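## Task

Take the white radish and the tomato out of the pan and slide both completely into the bag, in the space between its two layers. Every other object, the white ball included, must be in the pan at the end. The filled part of the bag must rest on the table. No more than one corner of the bag may lie on an arm's base, no part of the bag may be inside the pan, and no part may hang more than a finger's width beyond the table edge.

## Robot and tools

ROBOT. Two arms, left_arm and right_arm, each with six joints and a parallel gripper. Joint order, always: waist, shoulder, elbow, wrist pitch, wrist yaw, wrist roll. Stated joint ranges in rad: waist -2.618 to 3.054, shoulder 0.000 to 3.142, elbow 0.000 to 3.142, wrist pitch -1.571 to 1.571, wrist yaw -1.571 to 1.571, wrist roll -2.094 to 2.094. The true end of a joint may differ from these by up to 0.059 rad.

FRAMES. Scene frame: origin at table-top height halfway between the nominal bases, +x pointing out over the table, +y toward left_arm, +z up. Arm names do not match image sides. Calibrated bases in the scene frame: left_arm at (-0.019, +0.343, +0.033) m, quat_wxyz (+1.000, 0, 0, -0.008); right_arm at (-0.046, -0.254, +0.023) m, quat_wxyz (+1.000, 0, 0, +0.016). Each arm's hand pose, velocities and wrist camera pose are given in that arm's own base frame; fixed cameras and the table use the scene frame. Reported hand positions may be off by a few cm, more at long reach. Gripper fingers point along its +z and close along its y; end_effector_position sits between the pads about 1 cm behind the tips.

THE ROW. Every arm command is a row of 14 numbers in [-1, 1], always covering both arms: left_arm's 6 joint values then its opening, then right_arm's 6 joint values then its opening. Joint values are offsets, not poses: they count from the arm's Joint targets as they stood when the action (or move) began, never from the previous row, so sending the same offset twice moves the joint twice. Scale: 1.0 = 2.224 rad for waist, shoulder, elbow and 8.485 rad for the three wrist joints. A 0 keeps a joint at its target. Opening is absolute: +1 fully open, -1 closed; a 0 there is a real half-open command, so resend the current value to leave a gripper alone.

execute_actions: actions is a list of actions; each action is a list of up to 15 rows, one row per 1/30 s control step. If fewer than 15 rows are given, the last one is held to fill the action. An empty list just reports state and images. cameras chooses images (omitted, null or ["all"] = all; [] = none; an unknown name voids the call). An action that would send a joint more than 0.059 rad beyond its stated range is rejected for both arms; a malformed action or a failing first action rejects the whole call. Joints asked past their real end stop there and the result may say "joint sent to its limit".

move: target is one row or a list of up to 15 rows; every row's offsets count from the same starting Joint targets. speed (rad/s, 0.01 to 12.57, default 0.5) caps the fastest joint, one value or one per target. blend (rad) rounds corners between list targets. opening_speed (per second on the -1..+1 scale, at least 0.2) ramps the grippers; use a low value when closing on soft produce like a tomato. blocking=false returns early while the move continues. All joints move together without avoiding obstacles or the other arm. The result adds a "move:" line: done, off_target, moving, held or fault, plus limits=held if steps were withheld.

wait: seconds 0 to 10, arms keep their last command. stop: brakes a running move. zoom_image: camera name and region [x0, y0, x1, y1] in pixels from the top-left, at most 504 by 504, from that camera's latest image. finished_scene: scene is the current scene's number; irreversible.

CAMERAS (all 896x504): cam_head_left, cam_head_right, cam_high, cam_low, cam_left_wrist, cam_right_wrist.

RESULTS. Joint positions (rad) and Joint velocities (rad/s) per arm, each ending with the finger-pad gap (m; 0.094 = fully open). "within noise" means the arm is still. Joint targets is the base for your next offsets. Tool commands shows current gripper commands. grip_measured uses the opening scale; it reads slightly wide when empty and does not show first contact. Joint torques include the arm's own weight; positive is toward larger angles; joints 1 to 3 wrap at ±28 N m. "joint command not followed" means the clearance check altered targets. MOTOR HOT appears at 75 °C; an OVER-TEMPERATURE FAULT at 90 °C folds that arm and disables it for the scene.

LIMITS ON MOTION. Each step a joint target can lead its measured angle by at most 0.339 rad (first three joints) or 2.2 rad (wrist joints); targets putting the gripper over 200 mm from where it is get scaled back, so big moves need several actions. Friction and load can leave joints short.

AVOID. Dropping or releasing moving objects, fast collisions, pressing hard, any contact between the arms (including one gripper closing on the other's fingers), objects leaving the table, and holding loads or stretched poses long enough to overheat motors. Release by commanding an opening well above grip_measured. Loose objects may occasionally get nudged by the scene.

Each tool is called after ">>>" in YAML: its name, and indented under it one key for each argument.

## Session

>>> execute_actions:
  actions: []

Scene clock: 0.00 s.
left_arm: end_effector_position=(+0.4004, -0.0007, +0.0974) grip_measured=+1.000 end_effector_quat_wxyz=(+0.587, -0.029, +0.806, +0.069) | right_arm: end_effector_position=(+0.3897, -0.0329, +0.0731) grip_measured=+1.000 end_effector_quat_wxyz=(+0.525, +0.060, +0.848, -0.037)
Joint positions: left_arm=[-0.108 1.582 0.391 0.875 -0.249 0.001 0.094] | right_arm=[-0.048 1.537 0.415 0.659 0.083 0.041 0.094]
Joint velocities: within noise
Joint torques (N m): no reading
Heat: left arm: 25 °C; right arm: 28 °C.
Joint targets: left_arm=[-0.108 1.579 0.395 0.869 -0.249 0.001] | right_arm=[-0.048 1.527 0.425 0.672 0.084 0.041]
Tool commands: left_gripper/opening=+1.0 right_gripper/opening=+1.0

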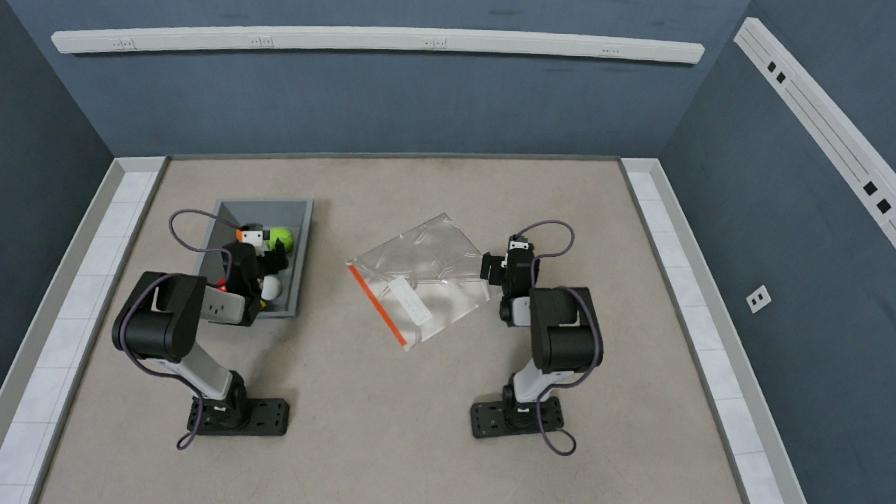

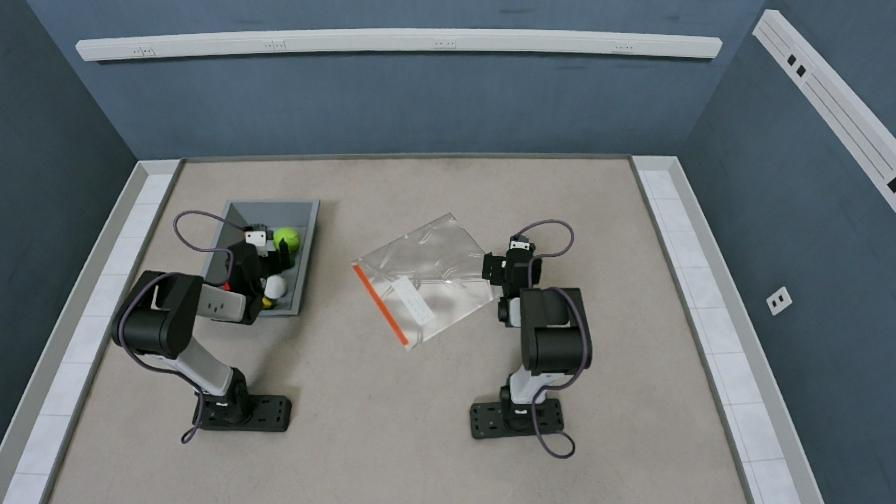

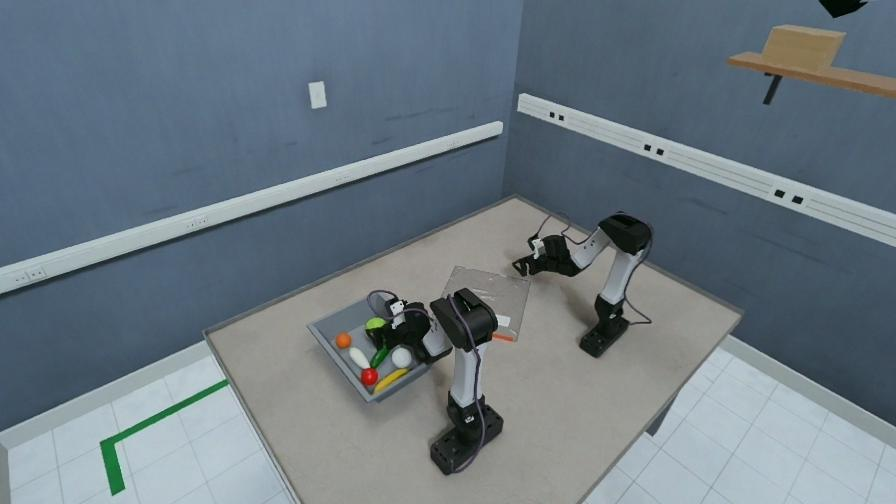

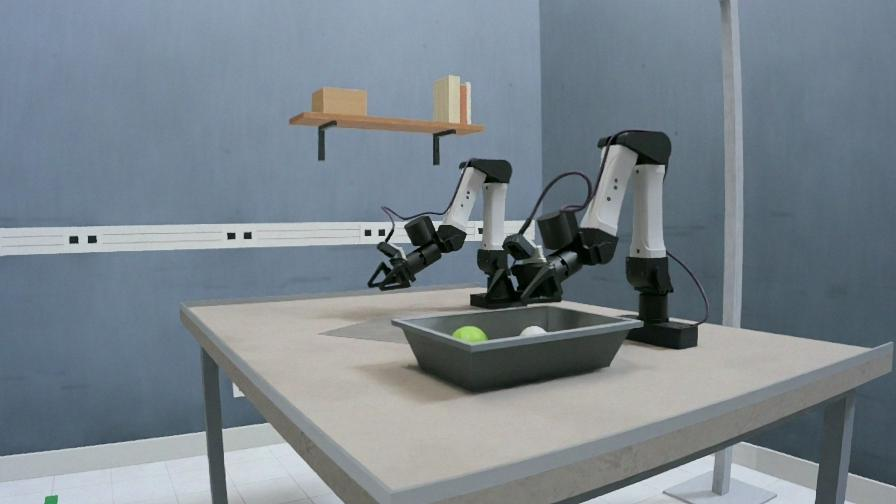

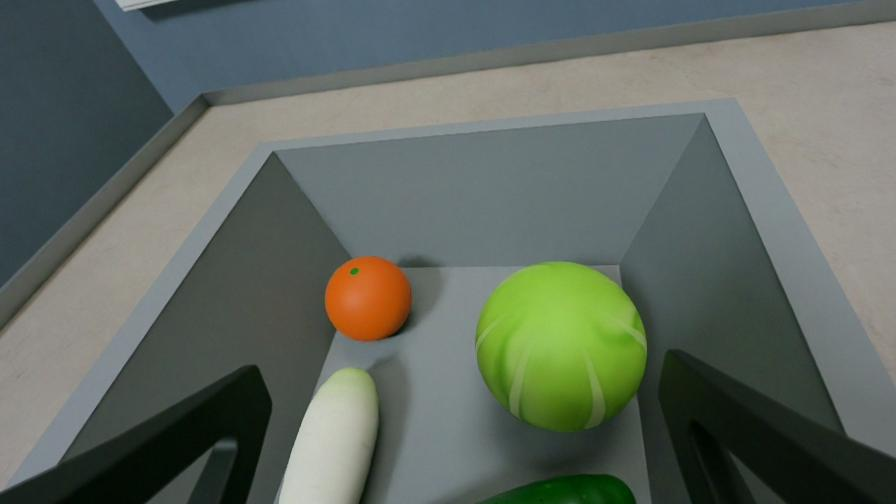

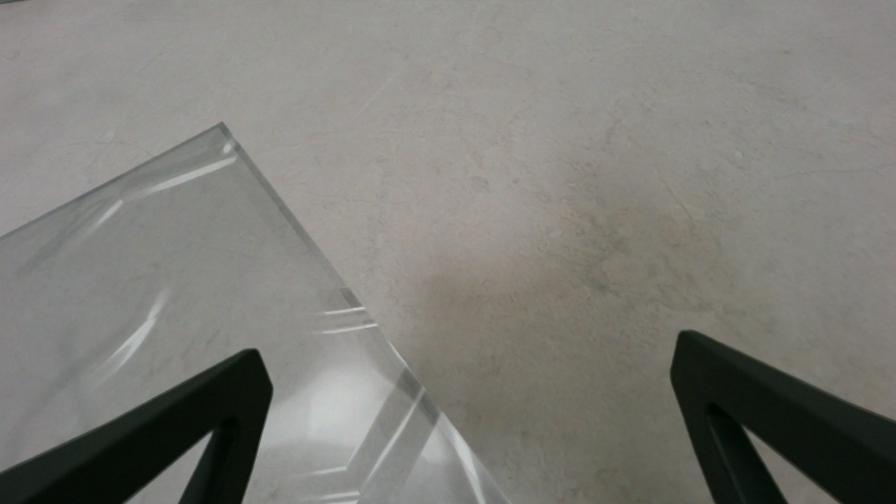

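>>> zoom_image:
  camera: "cam_head_left"
  region: [320, 190, 540, 370]

>>> zoom_image:
  camera: "cam_high"
  region: [300, 230, 560, 420]

Scaled by 2.291 from the camera's 896x504 image, which has a finer 1280x720 frame.

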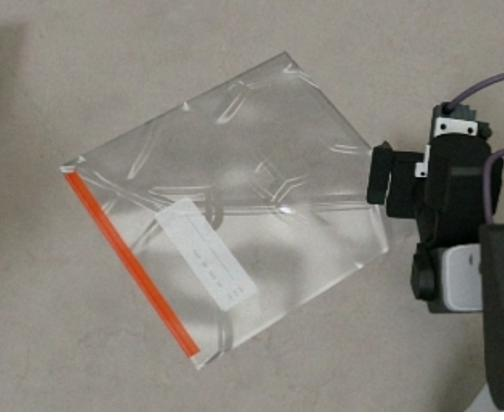

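Scaled by 1.938 from the camera's 896x504 image, which has a finer 1280x720 frame.

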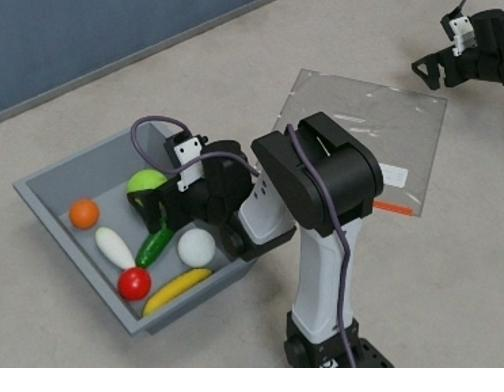

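>>> move:
  target:
    - [0,-0.3,0.24,0,0,0,1,0,-0.2,0.1,0,0,0,1]
    - [-0.1987,-0.299,0.2428,-0.2078,0.0293,0,1,0.0,-0.2,0.1,0,0,0,1]
  speed: 0.8

Scene clock: 7.30 s.
left_arm: end_effector_position=(+0.2258, -0.1333, +0.2006) grip_measured=+1.000 end_effector_quat_wxyz=(+0.338, +0.249, +0.903, -0.086) | right_arm: end_effector_position=(+0.3833, -0.0326, +0.3400) grip_measured=+1.000 end_effector_quat_wxyz=(+0.774, +0.060, +0.630, -0.029)
Joint positions: left_arm=[-0.544 0.909 0.929 -0.878 -0.016 0.001 0.094] | right_arm=[-0.048 1.092 0.625 0.667 0.083 0.041 0.094]
Joint velocities: within noise
Joint torques (N m): left_arm=[-0.28 -0.98 8.62 1.7 0.15 -0.05] | right_arm=[0.03 -3.97 9.48 1.8 -0.03 0.03]
Heat: left arm: 28 °C; right arm: 28 °C.
Joint targets: left_arm=[-0.550 0.914 0.935 -0.894 0.000 0.001] | right_arm=[-0.048 1.082 0.648 0.672 0.084 0.041]
move: done

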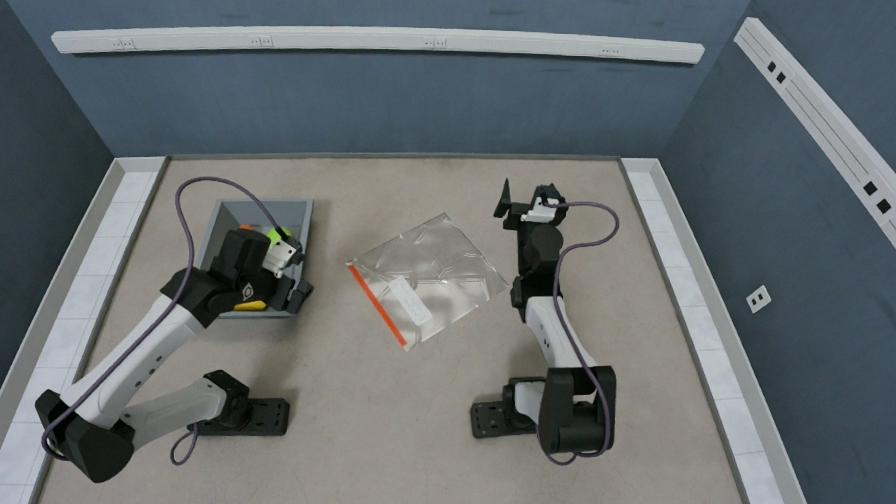

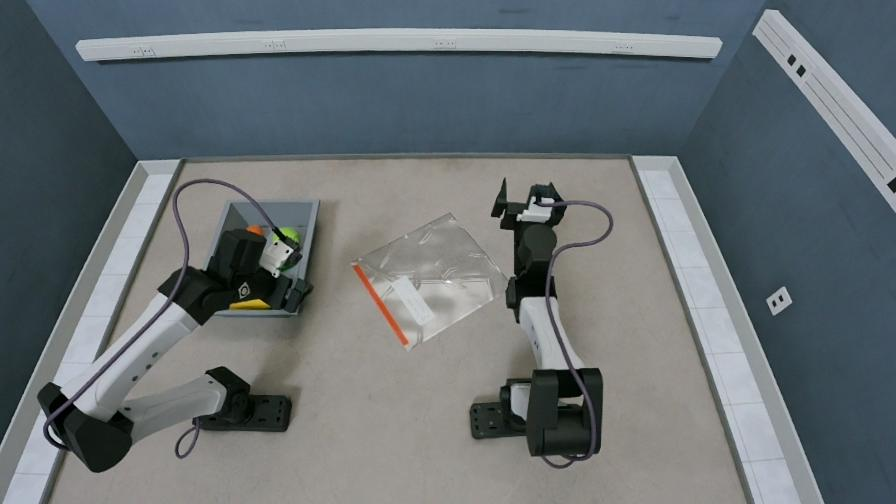

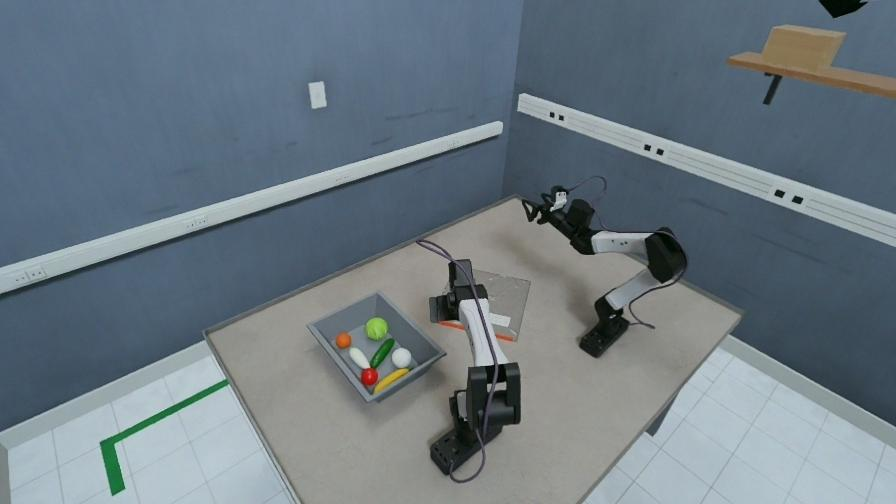

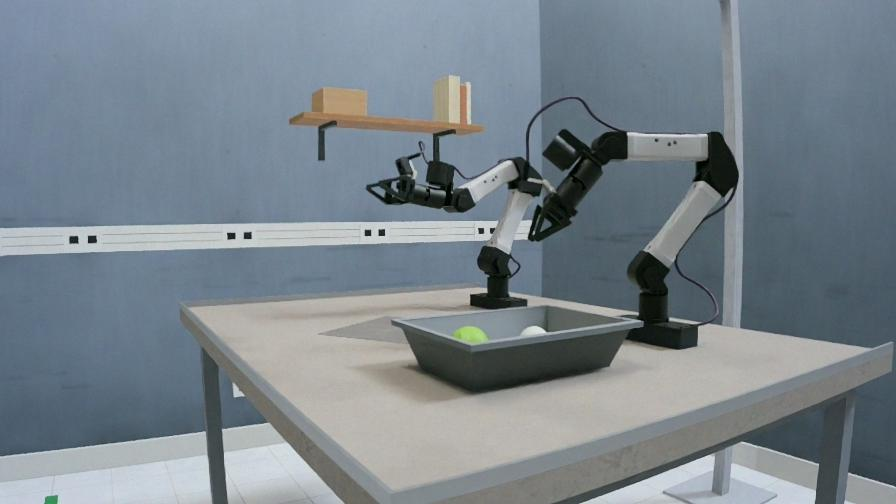

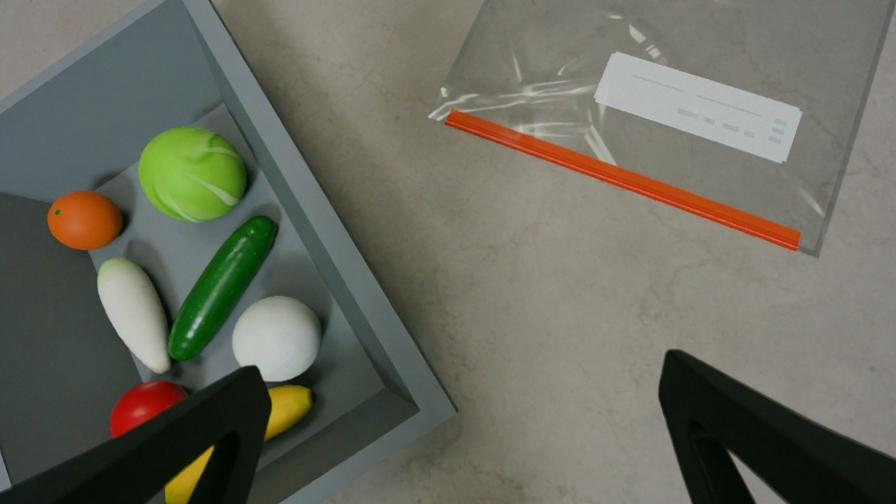

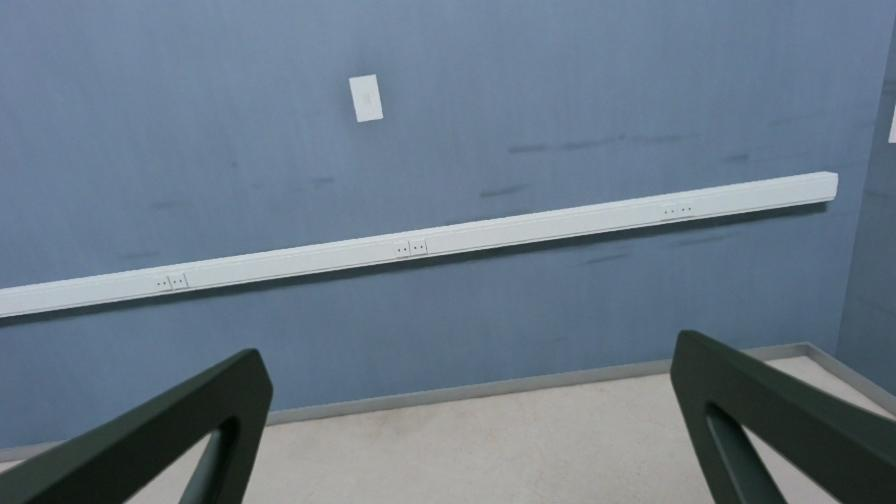

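>>> zoom_image:
  camera: "cam_left_wrist"
  region: [400, 60, 640, 200]

>>> zoom_image:
  camera: "cam_left_wrist"
  region: [620, 120, 860, 270]

Scaled by 2.100 from the camera's 896x504 image, which has a finer 1280x720 frame.

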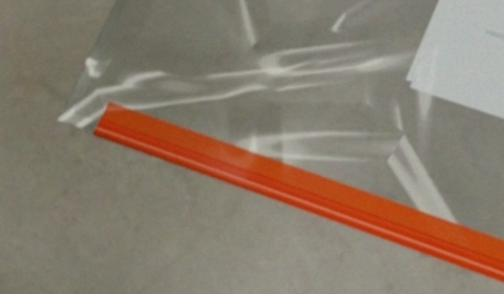

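Scaled by 2.100 from the camera's 896x504 image, which has a finer 1280x720 frame.

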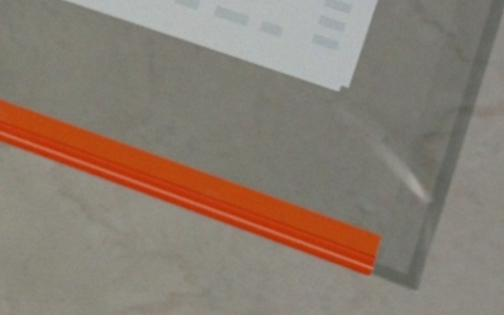

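>>> zoom_image:
  camera: "cam_low"
  region: [300, 290, 440, 370]

>>> zoom_image:
  camera: "cam_high"
  region: [420, 255, 560, 355]

Scaled by 3.600 from the camera's 896x504 image, which has a finer 1280x720 frame.

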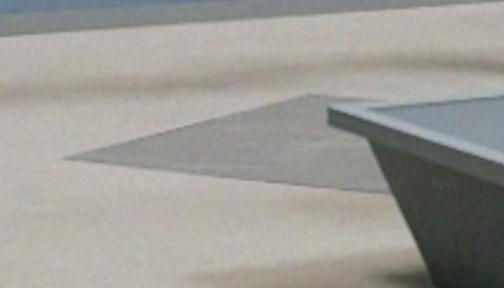

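Scaled by 3.600 from the camera's 896x504 image, which has a finer 1280x720 frame.

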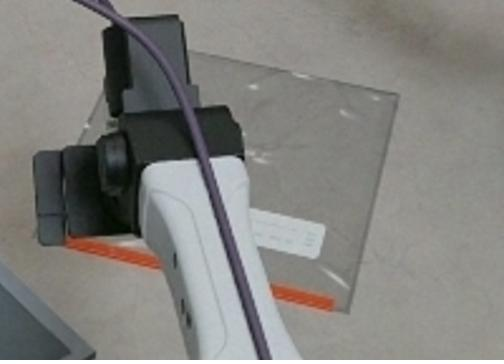

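>>> move:
  target:
    - [0.2,0,0,0,0,0,1,0.05,0,0.4,-0.2,0,0,1]
    - [0.2,0,0,0,0,0,1,0.3737,0.5134,0.6338,-0.2447,-0.0099,-0.0048,0]
  speed: 0.8
  cameras: ["cam_head_left","cam_high","cam_right_wrist","cam_left_wrist"]

Scene clock: 16.47 s.
left_arm: end_effector_position=(+0.2606, -0.0267, +0.2004) grip_measured=+1.000 end_effector_quat_wxyz=(+0.348, +0.050, +0.936, -0.013) | right_arm: end_effector_position=(+0.3021, +0.3025, +0.0903) grip_measured=+0.001 end_effector_quat_wxyz=(-0.007, -0.381, +0.925, -0.006)
Joint positions: left_arm=[-0.111 0.909 0.929 -0.88 -0.013 0.001 0.094] | right_arm=[0.789 2.221 2.031 -1.398 0.006 0.007 0.047]
Joint velocities: within noise
Joint torques (N m): left_arm=[0.64 -1.02 8.59 1.71 0.12 -0.05] | right_arm=[-0.47 -11.02 8.47 0.2 -0.08 -0.02]
Heat: left arm: 28 °C; right arm: 29 °C.
Joint targets: left_arm=[-0.105 0.914 0.935 -0.895 0.000 0.001] | right_arm=[0.783 2.224 2.057 -1.404 0.000 0.000]
move: done
Images, in order (width x height): cam_head_left 896x504, cam_high 896x504, cam_left_wrist 896x504, cam_right_wrist 896x504.

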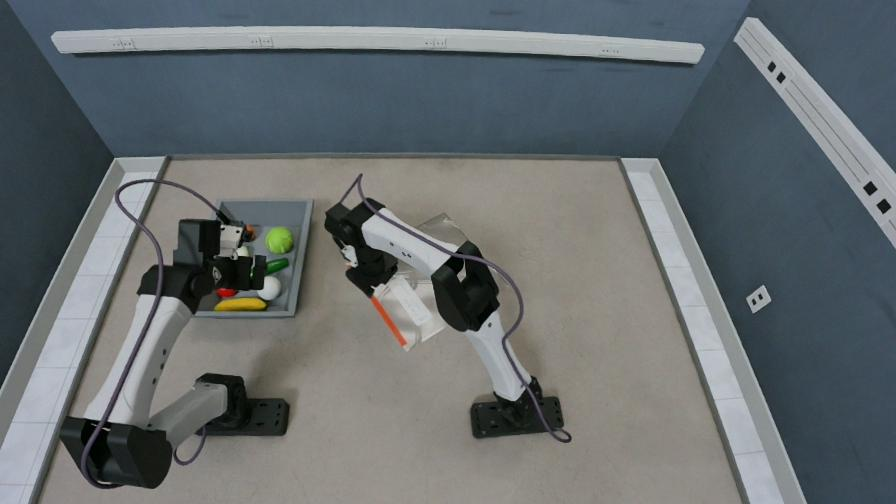

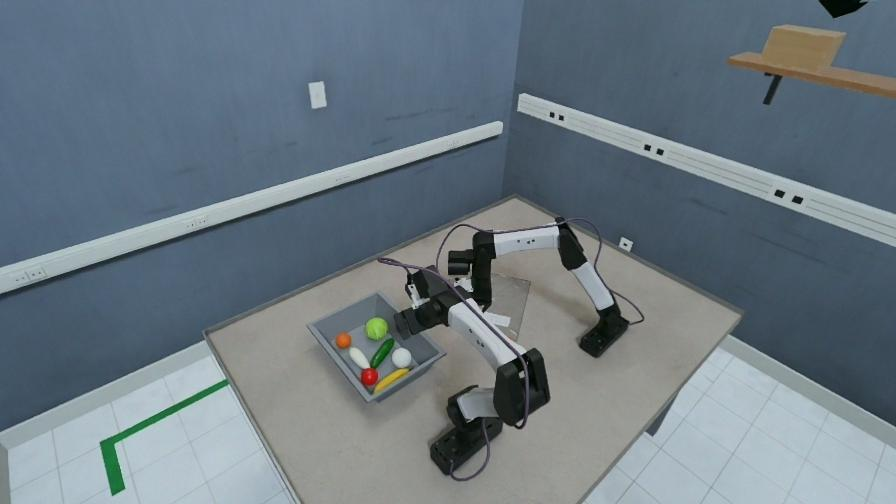

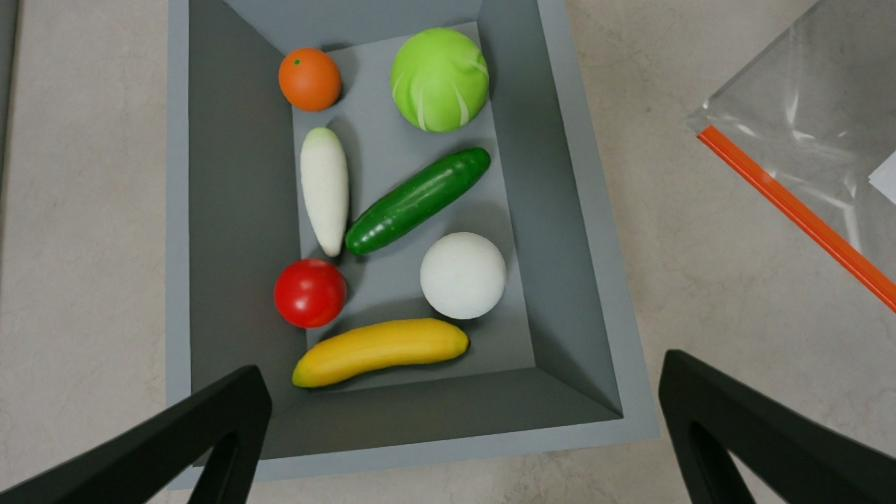

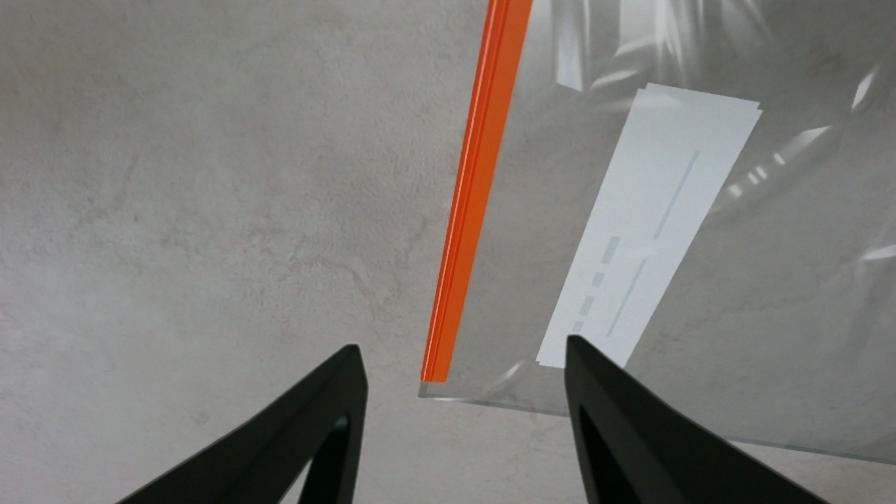

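>>> move:
  target: [0,0,0,0,0,0,1,-0.027,-0.0036,-0.1317,0.0367,0,0.02,-0.25]
  speed: 0.4
  cameras: ["cam_head_left","cam_high","cam_right_wrist"]

Scene clock: 18.83 s.
left_arm: end_effector_position=(+0.2606, -0.0267, +0.2004) grip_measured=+1.000 end_effector_quat_wxyz=(+0.348, +0.050, +0.936, -0.013) | right_arm: end_effector_position=(+0.3211, +0.2850, +0.0241) grip_measured=-0.249 end_effector_quat_wxyz=(+0.007, -0.279, +0.960, +0.000)
Joint positions: left_arm=[-0.111 0.909 0.929 -0.88 -0.013 0.001 0.094] | right_arm=[0.728 2.221 1.767 -1.104 0.006 0.162 0.035]
Joint velocities: within noise
Joint torques (N m): left_arm=[0.68 -1.02 8.62 1.72 0.13 -0.04] | right_arm=[-0.43 -11.67 5.71 0.39 -0.08 0.09]
Heat: left arm: 28 °C; right arm: 30 °C.
Joint targets: left_arm=[-0.105 0.914 0.935 -0.895 0.000 0.001] | right_arm=[0.724 2.216 1.765 -1.093 0.000 0.170]
move: done
Images, in order (width x height): cam_head_left 896x504, cam_high 896x504, cam_right_wrist 896x504.

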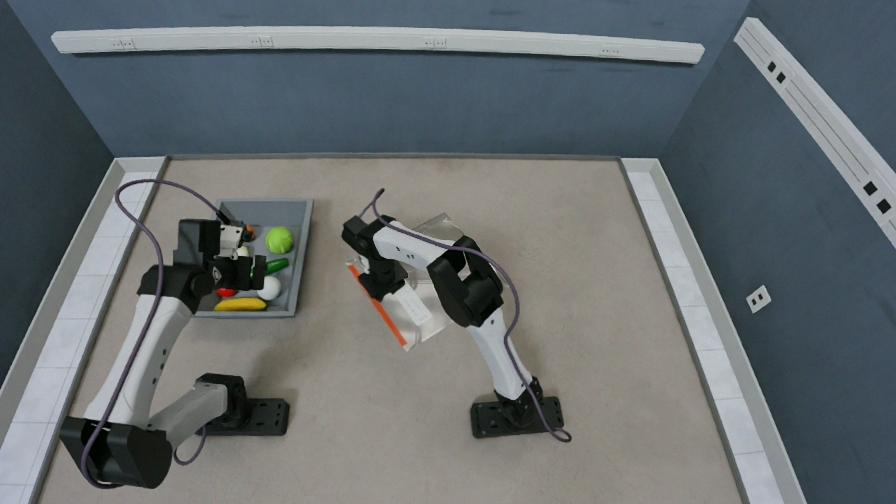

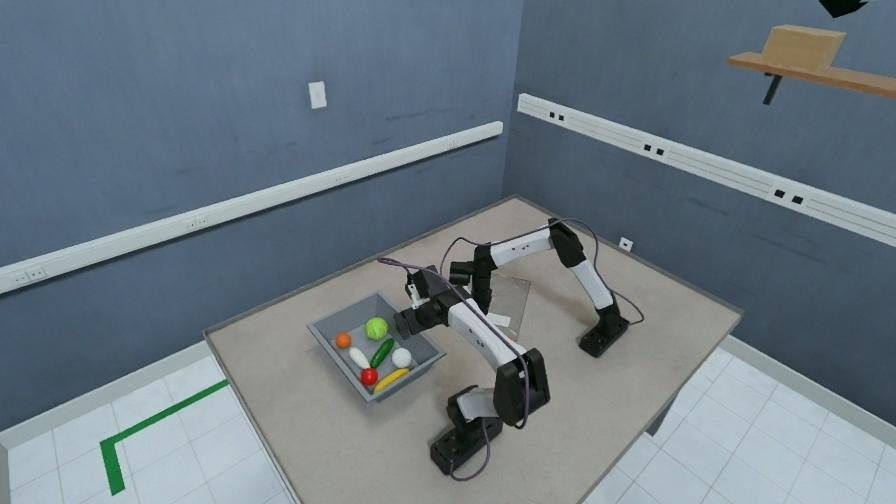

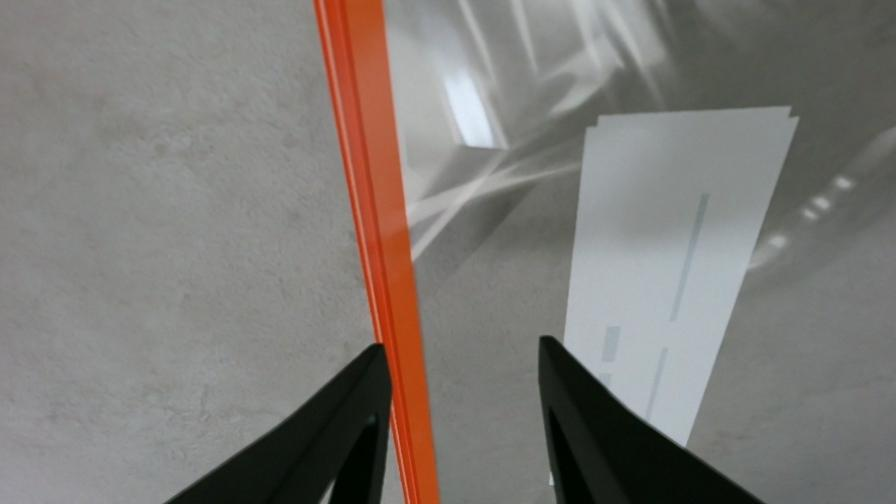

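>>> move:
  target: [0,0,0,0,0,0,1,0,0.0297,-0.0328,0.0132,0,0,-0.25]
  speed: 0.1
  cameras: ["cam_right_wrist"]

>>> move:
  target: [0,0,0,0,0,0,1,0,0,0,0,0,0,-1]
  opening_speed: 0.4
  cameras: ["cam_right_wrist"]

Scene clock: 20.90 s.
left_arm: end_effector_position=(+0.2606, -0.0267, +0.2004) grip_measured=+1.000 end_effector_quat_wxyz=(+0.348, +0.050, +0.936, -0.013) | right_arm: end_effector_position=(+0.3211, +0.2850, -0.0077) grip_measured=-0.249 end_effector_quat_wxyz=(+0.005, -0.279, +0.960, -0.001)
Joint positions: left_arm=[-0.111 0.909 0.929 -0.88 -0.013 0.001 0.094] | right_arm=[0.728 2.26 1.701 -1.004 0.006 0.163 0.035]
Joint velocities: within noise
Joint torques (N m): left_arm=[0.68 -1.01 8.58 1.71 0.13 -0.05] | right_arm=[-0.43 -9.48 4.92 0.53 -0.07 0.12]
Heat: left arm: 29 °C; right arm: 31 °C.
Joint targets: left_arm=[-0.105 0.914 0.935 -0.895 0.000 0.001] | right_arm=[0.724 2.282 1.692 -0.981 0.000 0.170]
move: done
Images, in order (width x height): cam_right_wrist 896x504.

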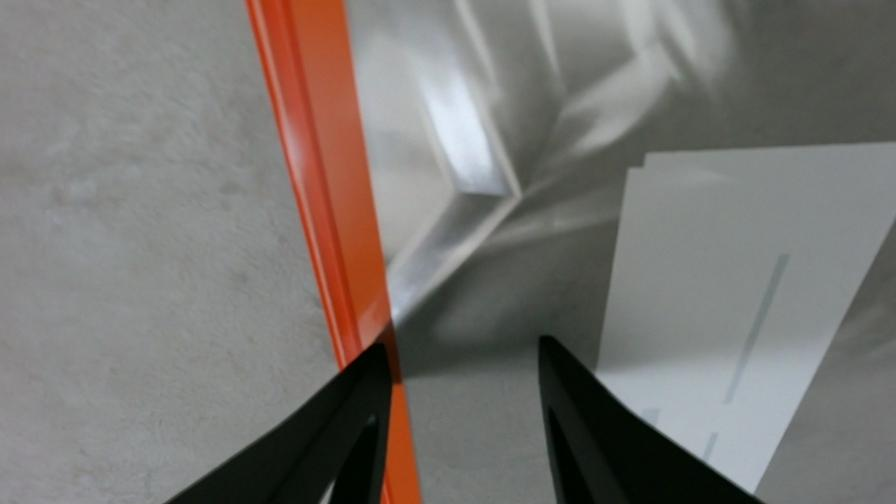

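Scene clock: 23.00 s.
left_arm: end_effector_position=(+0.2606, -0.0267, +0.2004) grip_measured=+1.000 end_effector_quat_wxyz=(+0.348, +0.050, +0.936, -0.013) | right_arm: end_effector_position=(+0.3227, +0.2867, -0.0077) grip_measured=-0.991 end_effector_quat_wxyz=(+0.009, -0.279, +0.960, +0.001)
Joint positions: left_arm=[-0.111 0.909 0.929 -0.88 -0.013 0.001 0.094] | right_arm=[0.728 2.26 1.701 -0.994 0.005 0.163 0]
Joint velocities: within noise
Joint torques (N m): left_arm=[0.7 -0.98 8.64 1.71 0.13 -0.05] | right_arm=[-0.43 -9.35 4.93 0.46 -0.07 0.12]
Heat: left arm: 29 °C; right arm: 31 °C.
Joint targets: left_arm=[-0.105 0.914 0.935 -0.895 0.000 0.001] | right_arm=[0.724 2.282 1.692 -0.981 0.000 0.170]
move: done
Images, in order (width x height): cam_right_wrist 896x504.

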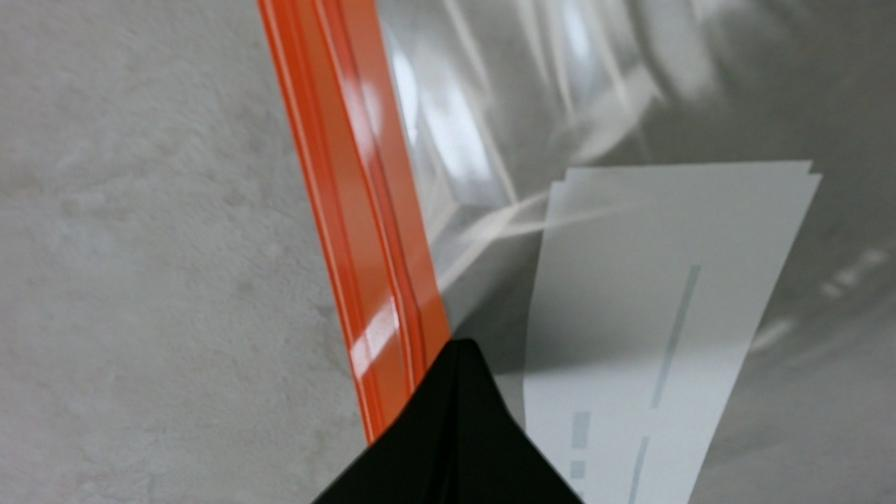

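>>> move:
  target: [0,0,0,0,0,0,1,0,-0.0297,0.0328,-0.0132,0,0,-1]
  speed: 0.15
  cameras: ["cam_right_wrist","cam_head_left","cam_high"]

Scene clock: 24.50 s.
left_arm: end_effector_position=(+0.2606, -0.0267, +0.2004) grip_measured=+1.000 end_effector_quat_wxyz=(+0.348, +0.050, +0.936, -0.013) | right_arm: end_effector_position=(+0.3150, +0.2798, +0.0016) grip_measured=-0.991 end_effector_quat_wxyz=(-0.015, -0.279, +0.960, -0.010)
Joint positions: left_arm=[-0.111 0.909 0.929 -0.88 -0.013 0.001 0.094] | right_arm=[0.728 2.26 1.739 -1.086 0.005 0.163 0]
Joint velocities: within noise
Joint torques (N m): left_arm=[0.69 -1.01 8.61 1.71 0.13 -0.05] | right_arm=[-0.43 -15.12 8.17 0.15 -0.07 0.12]
Heat: left arm: 29 °C; right arm: 32 °C.
Joint targets: left_arm=[-0.105 0.914 0.935 -0.895 0.000 0.001] | right_arm=[0.724 2.216 1.765 -1.093 0.000 0.170]
move: off_target (right_arm); right_arm: the shoulder is farthest, 0.044 rad from its target
Images, in order (width x height): cam_head_left 896x504, cam_high 896x504, cam_right_wrist 896x504.

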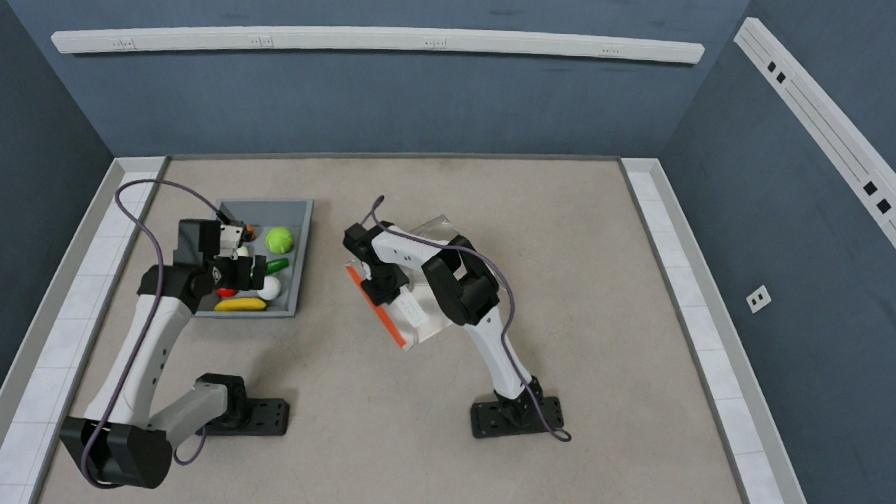

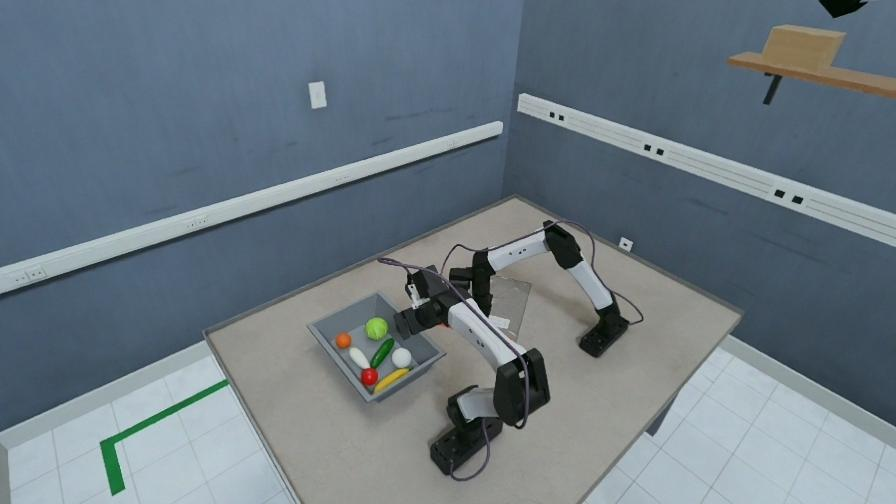

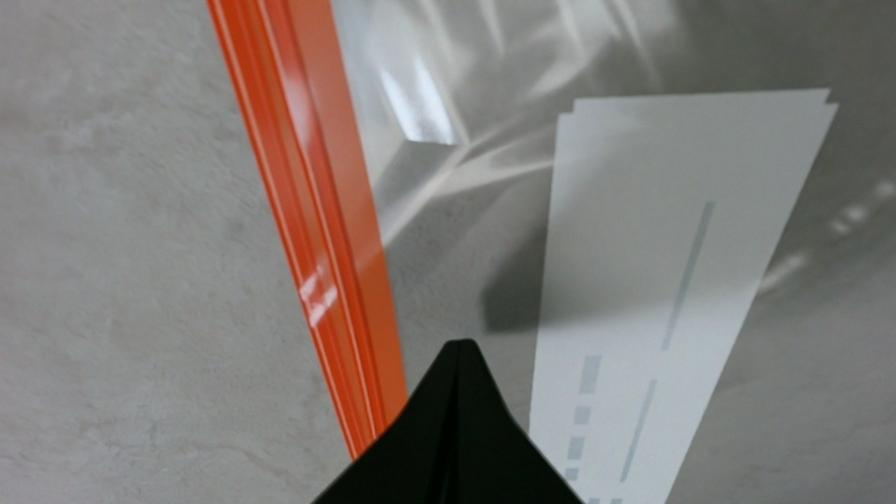

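>>> move:
  target: [0,0,0,0,0,0,1,0,-0.0202,0.0279,-0.0158,0,0,-1]
  speed: 0.15
  cameras: ["cam_right_wrist","cam_head_left","cam_high"]

Scene clock: 26.27 s.
left_arm: end_effector_position=(+0.2606, -0.0267, +0.2004) grip_measured=+1.000 end_effector_quat_wxyz=(+0.348, +0.050, +0.936, -0.013) | right_arm: end_effector_position=(+0.3070, +0.2727, +0.0310) grip_measured=-0.991 end_effector_quat_wxyz=(-0.033, -0.279, +0.960, -0.018)
Joint positions: left_arm=[-0.111 0.909 0.929 -0.88 -0.013 0.001 0.094] | right_arm=[0.728 2.227 1.801 -1.22 0.005 0.163 0]
Joint velocities: within noise
Joint torques (N m): left_arm=[0.69 -0.98 8.66 1.72 0.13 -0.06] | right_arm=[-0.43 -15.98 8.24 0.1 -0.07 0.12]
Heat: left arm: 29 °C; right arm: 34 °C.
Joint targets: left_arm=[-0.105 0.914 0.935 -0.895 0.000 0.001] | right_arm=[0.724 2.171 1.827 -1.227 0.000 0.170]
move: off_target (right_arm); right_arm: the shoulder is farthest, 0.056 rad from its target
Images, in order (width x height): cam_head_left 896x504, cam_high 896x504, cam_right_wrist 896x504.

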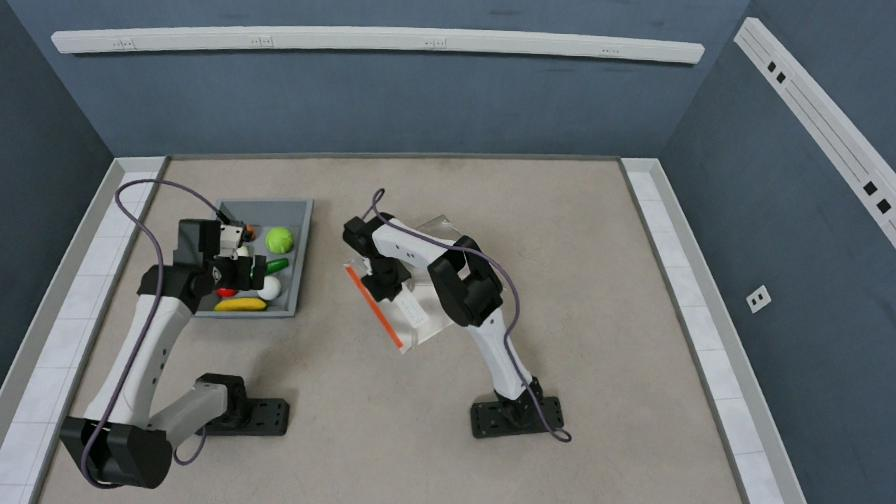

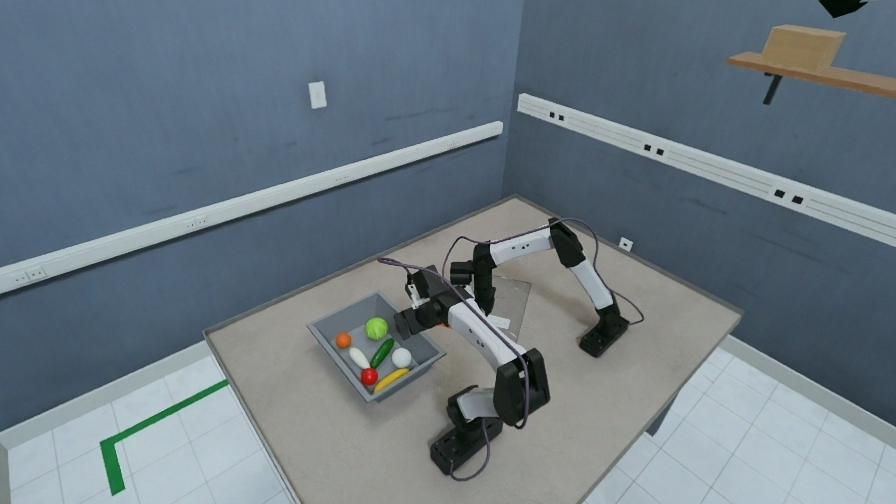

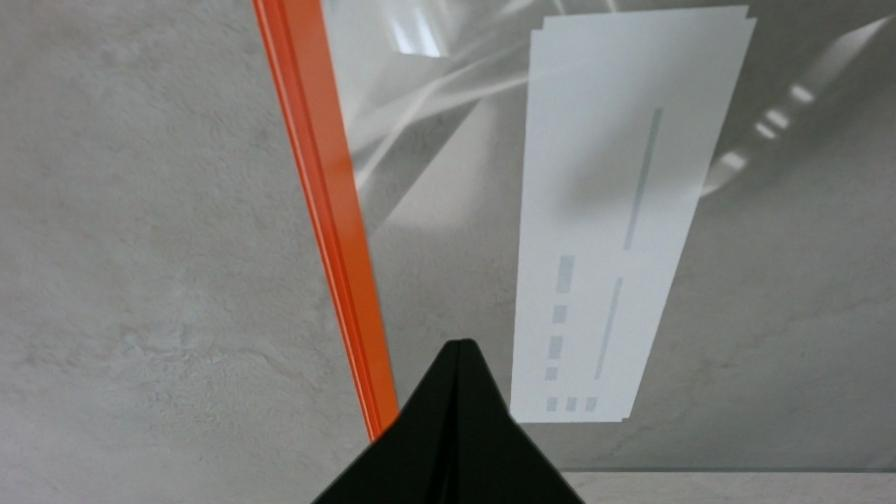

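>>> move:
  target:
    - [0,0,0,0,0,0,1,-0.0133,0.0292,-0.0069,0.0095,0,0,0.28]
    - [0,0,0,0,0,0,1,-0.0133,0.0606,-0.0652,0.033,0,0,0.28]
  speed: [0.3,0.12]
  cameras: ["cam_right_wrist"]

>>> move:
  target: [0,0,0,0,0,0,1,0,0,0,0,0,0,-1]
  opening_speed: 0.5
  cameras: ["cam_right_wrist"]

Scene clock: 29.27 s.
left_arm: end_effector_position=(+0.2606, -0.0267, +0.2004) grip_measured=+1.000 end_effector_quat_wxyz=(+0.348, +0.050, +0.936, -0.013) | right_arm: end_effector_position=(+0.3315, +0.2757, -0.0092) grip_measured=+0.279 end_effector_quat_wxyz=(+0.004, -0.263, +0.965, -0.001)
Joint positions: left_arm=[-0.111 0.909 0.929 -0.88 -0.013 0.001 0.094] | right_arm=[0.696 2.27 1.712 -1.006 0.005 0.164 0.06]
Joint velocities: within noise
Joint torques (N m): left_arm=[0.73 -0.98 8.65 1.72 0.13 -0.05] | right_arm=[-0.17 -8.24 2.84 0.89 -0.07 0.11]
Heat: left arm: 29 °C; right arm: 35 °C.
Joint targets: left_arm=[-0.105 0.914 0.935 -0.895 0.000 0.001] | right_arm=[0.694 2.306 1.682 -0.947 0.000 0.170]
move: off_target (right_arm); right_arm: the wrist pitch is farthest, 0.059 rad from its target
Images, in order (width x height): cam_right_wrist 896x504.

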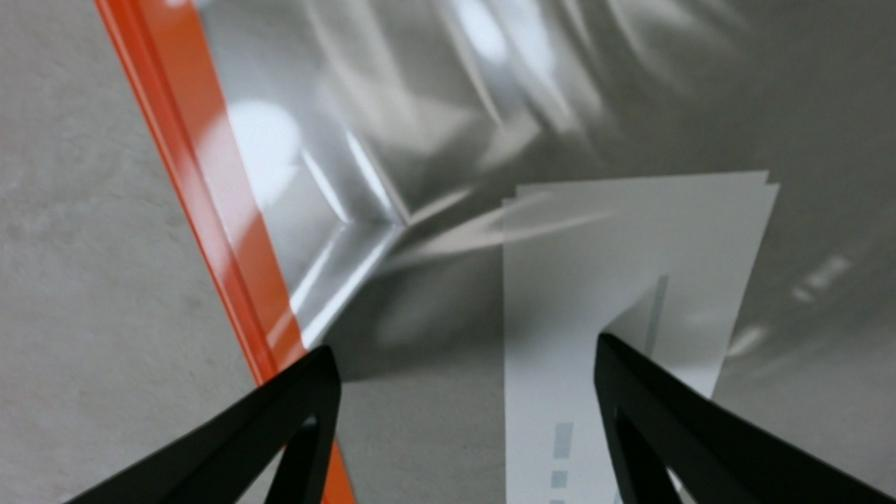

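Scene clock: 32.03 s.
left_arm: end_effector_position=(+0.2606, -0.0267, +0.2004) grip_measured=+1.000 end_effector_quat_wxyz=(+0.348, +0.050, +0.936, -0.013) | right_arm: end_effector_position=(+0.3374, +0.2806, -0.0090) grip_measured=-0.987 end_effector_quat_wxyz=(+0.018, -0.262, +0.965, +0.005)
Joint positions: left_arm=[-0.111 0.909 0.929 -0.88 -0.013 0.001 0.094] | right_arm=[0.696 2.27 1.712 -0.975 0.005 0.165 0.001]
Joint velocities: within noise
Joint torques (N m): left_arm=[0.73 -1.02 8.65 1.71 0.12 -0.05] | right_arm=[-0.17 -8.28 2.92 0.64 -0.06 0.11]
Heat: left arm: 29 °C; right arm: 35 °C.
Joint targets: left_arm=[-0.105 0.914 0.935 -0.895 0.000 0.001] | right_arm=[0.694 2.306 1.682 -0.946 0.000 0.170]
move: off_target (right_arm); right_arm: the shoulder is farthest, 0.036 rad from its target
Images, in order (width x height): cam_right_wrist 896x504.

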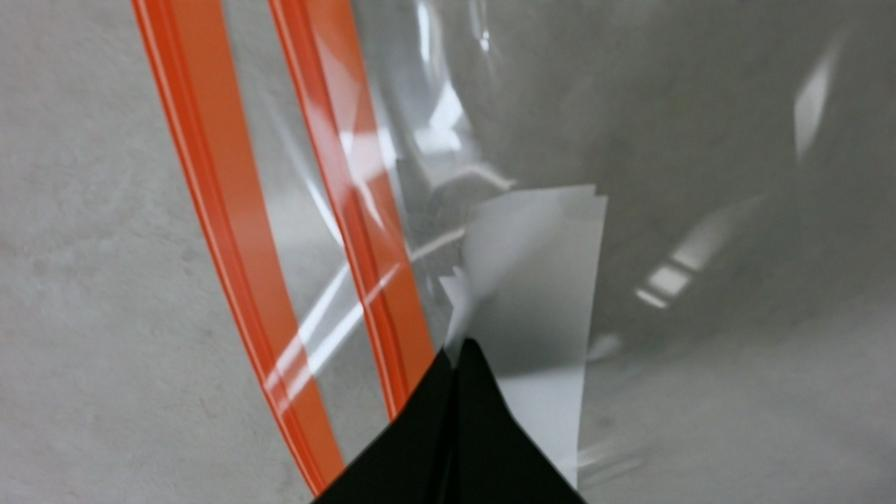

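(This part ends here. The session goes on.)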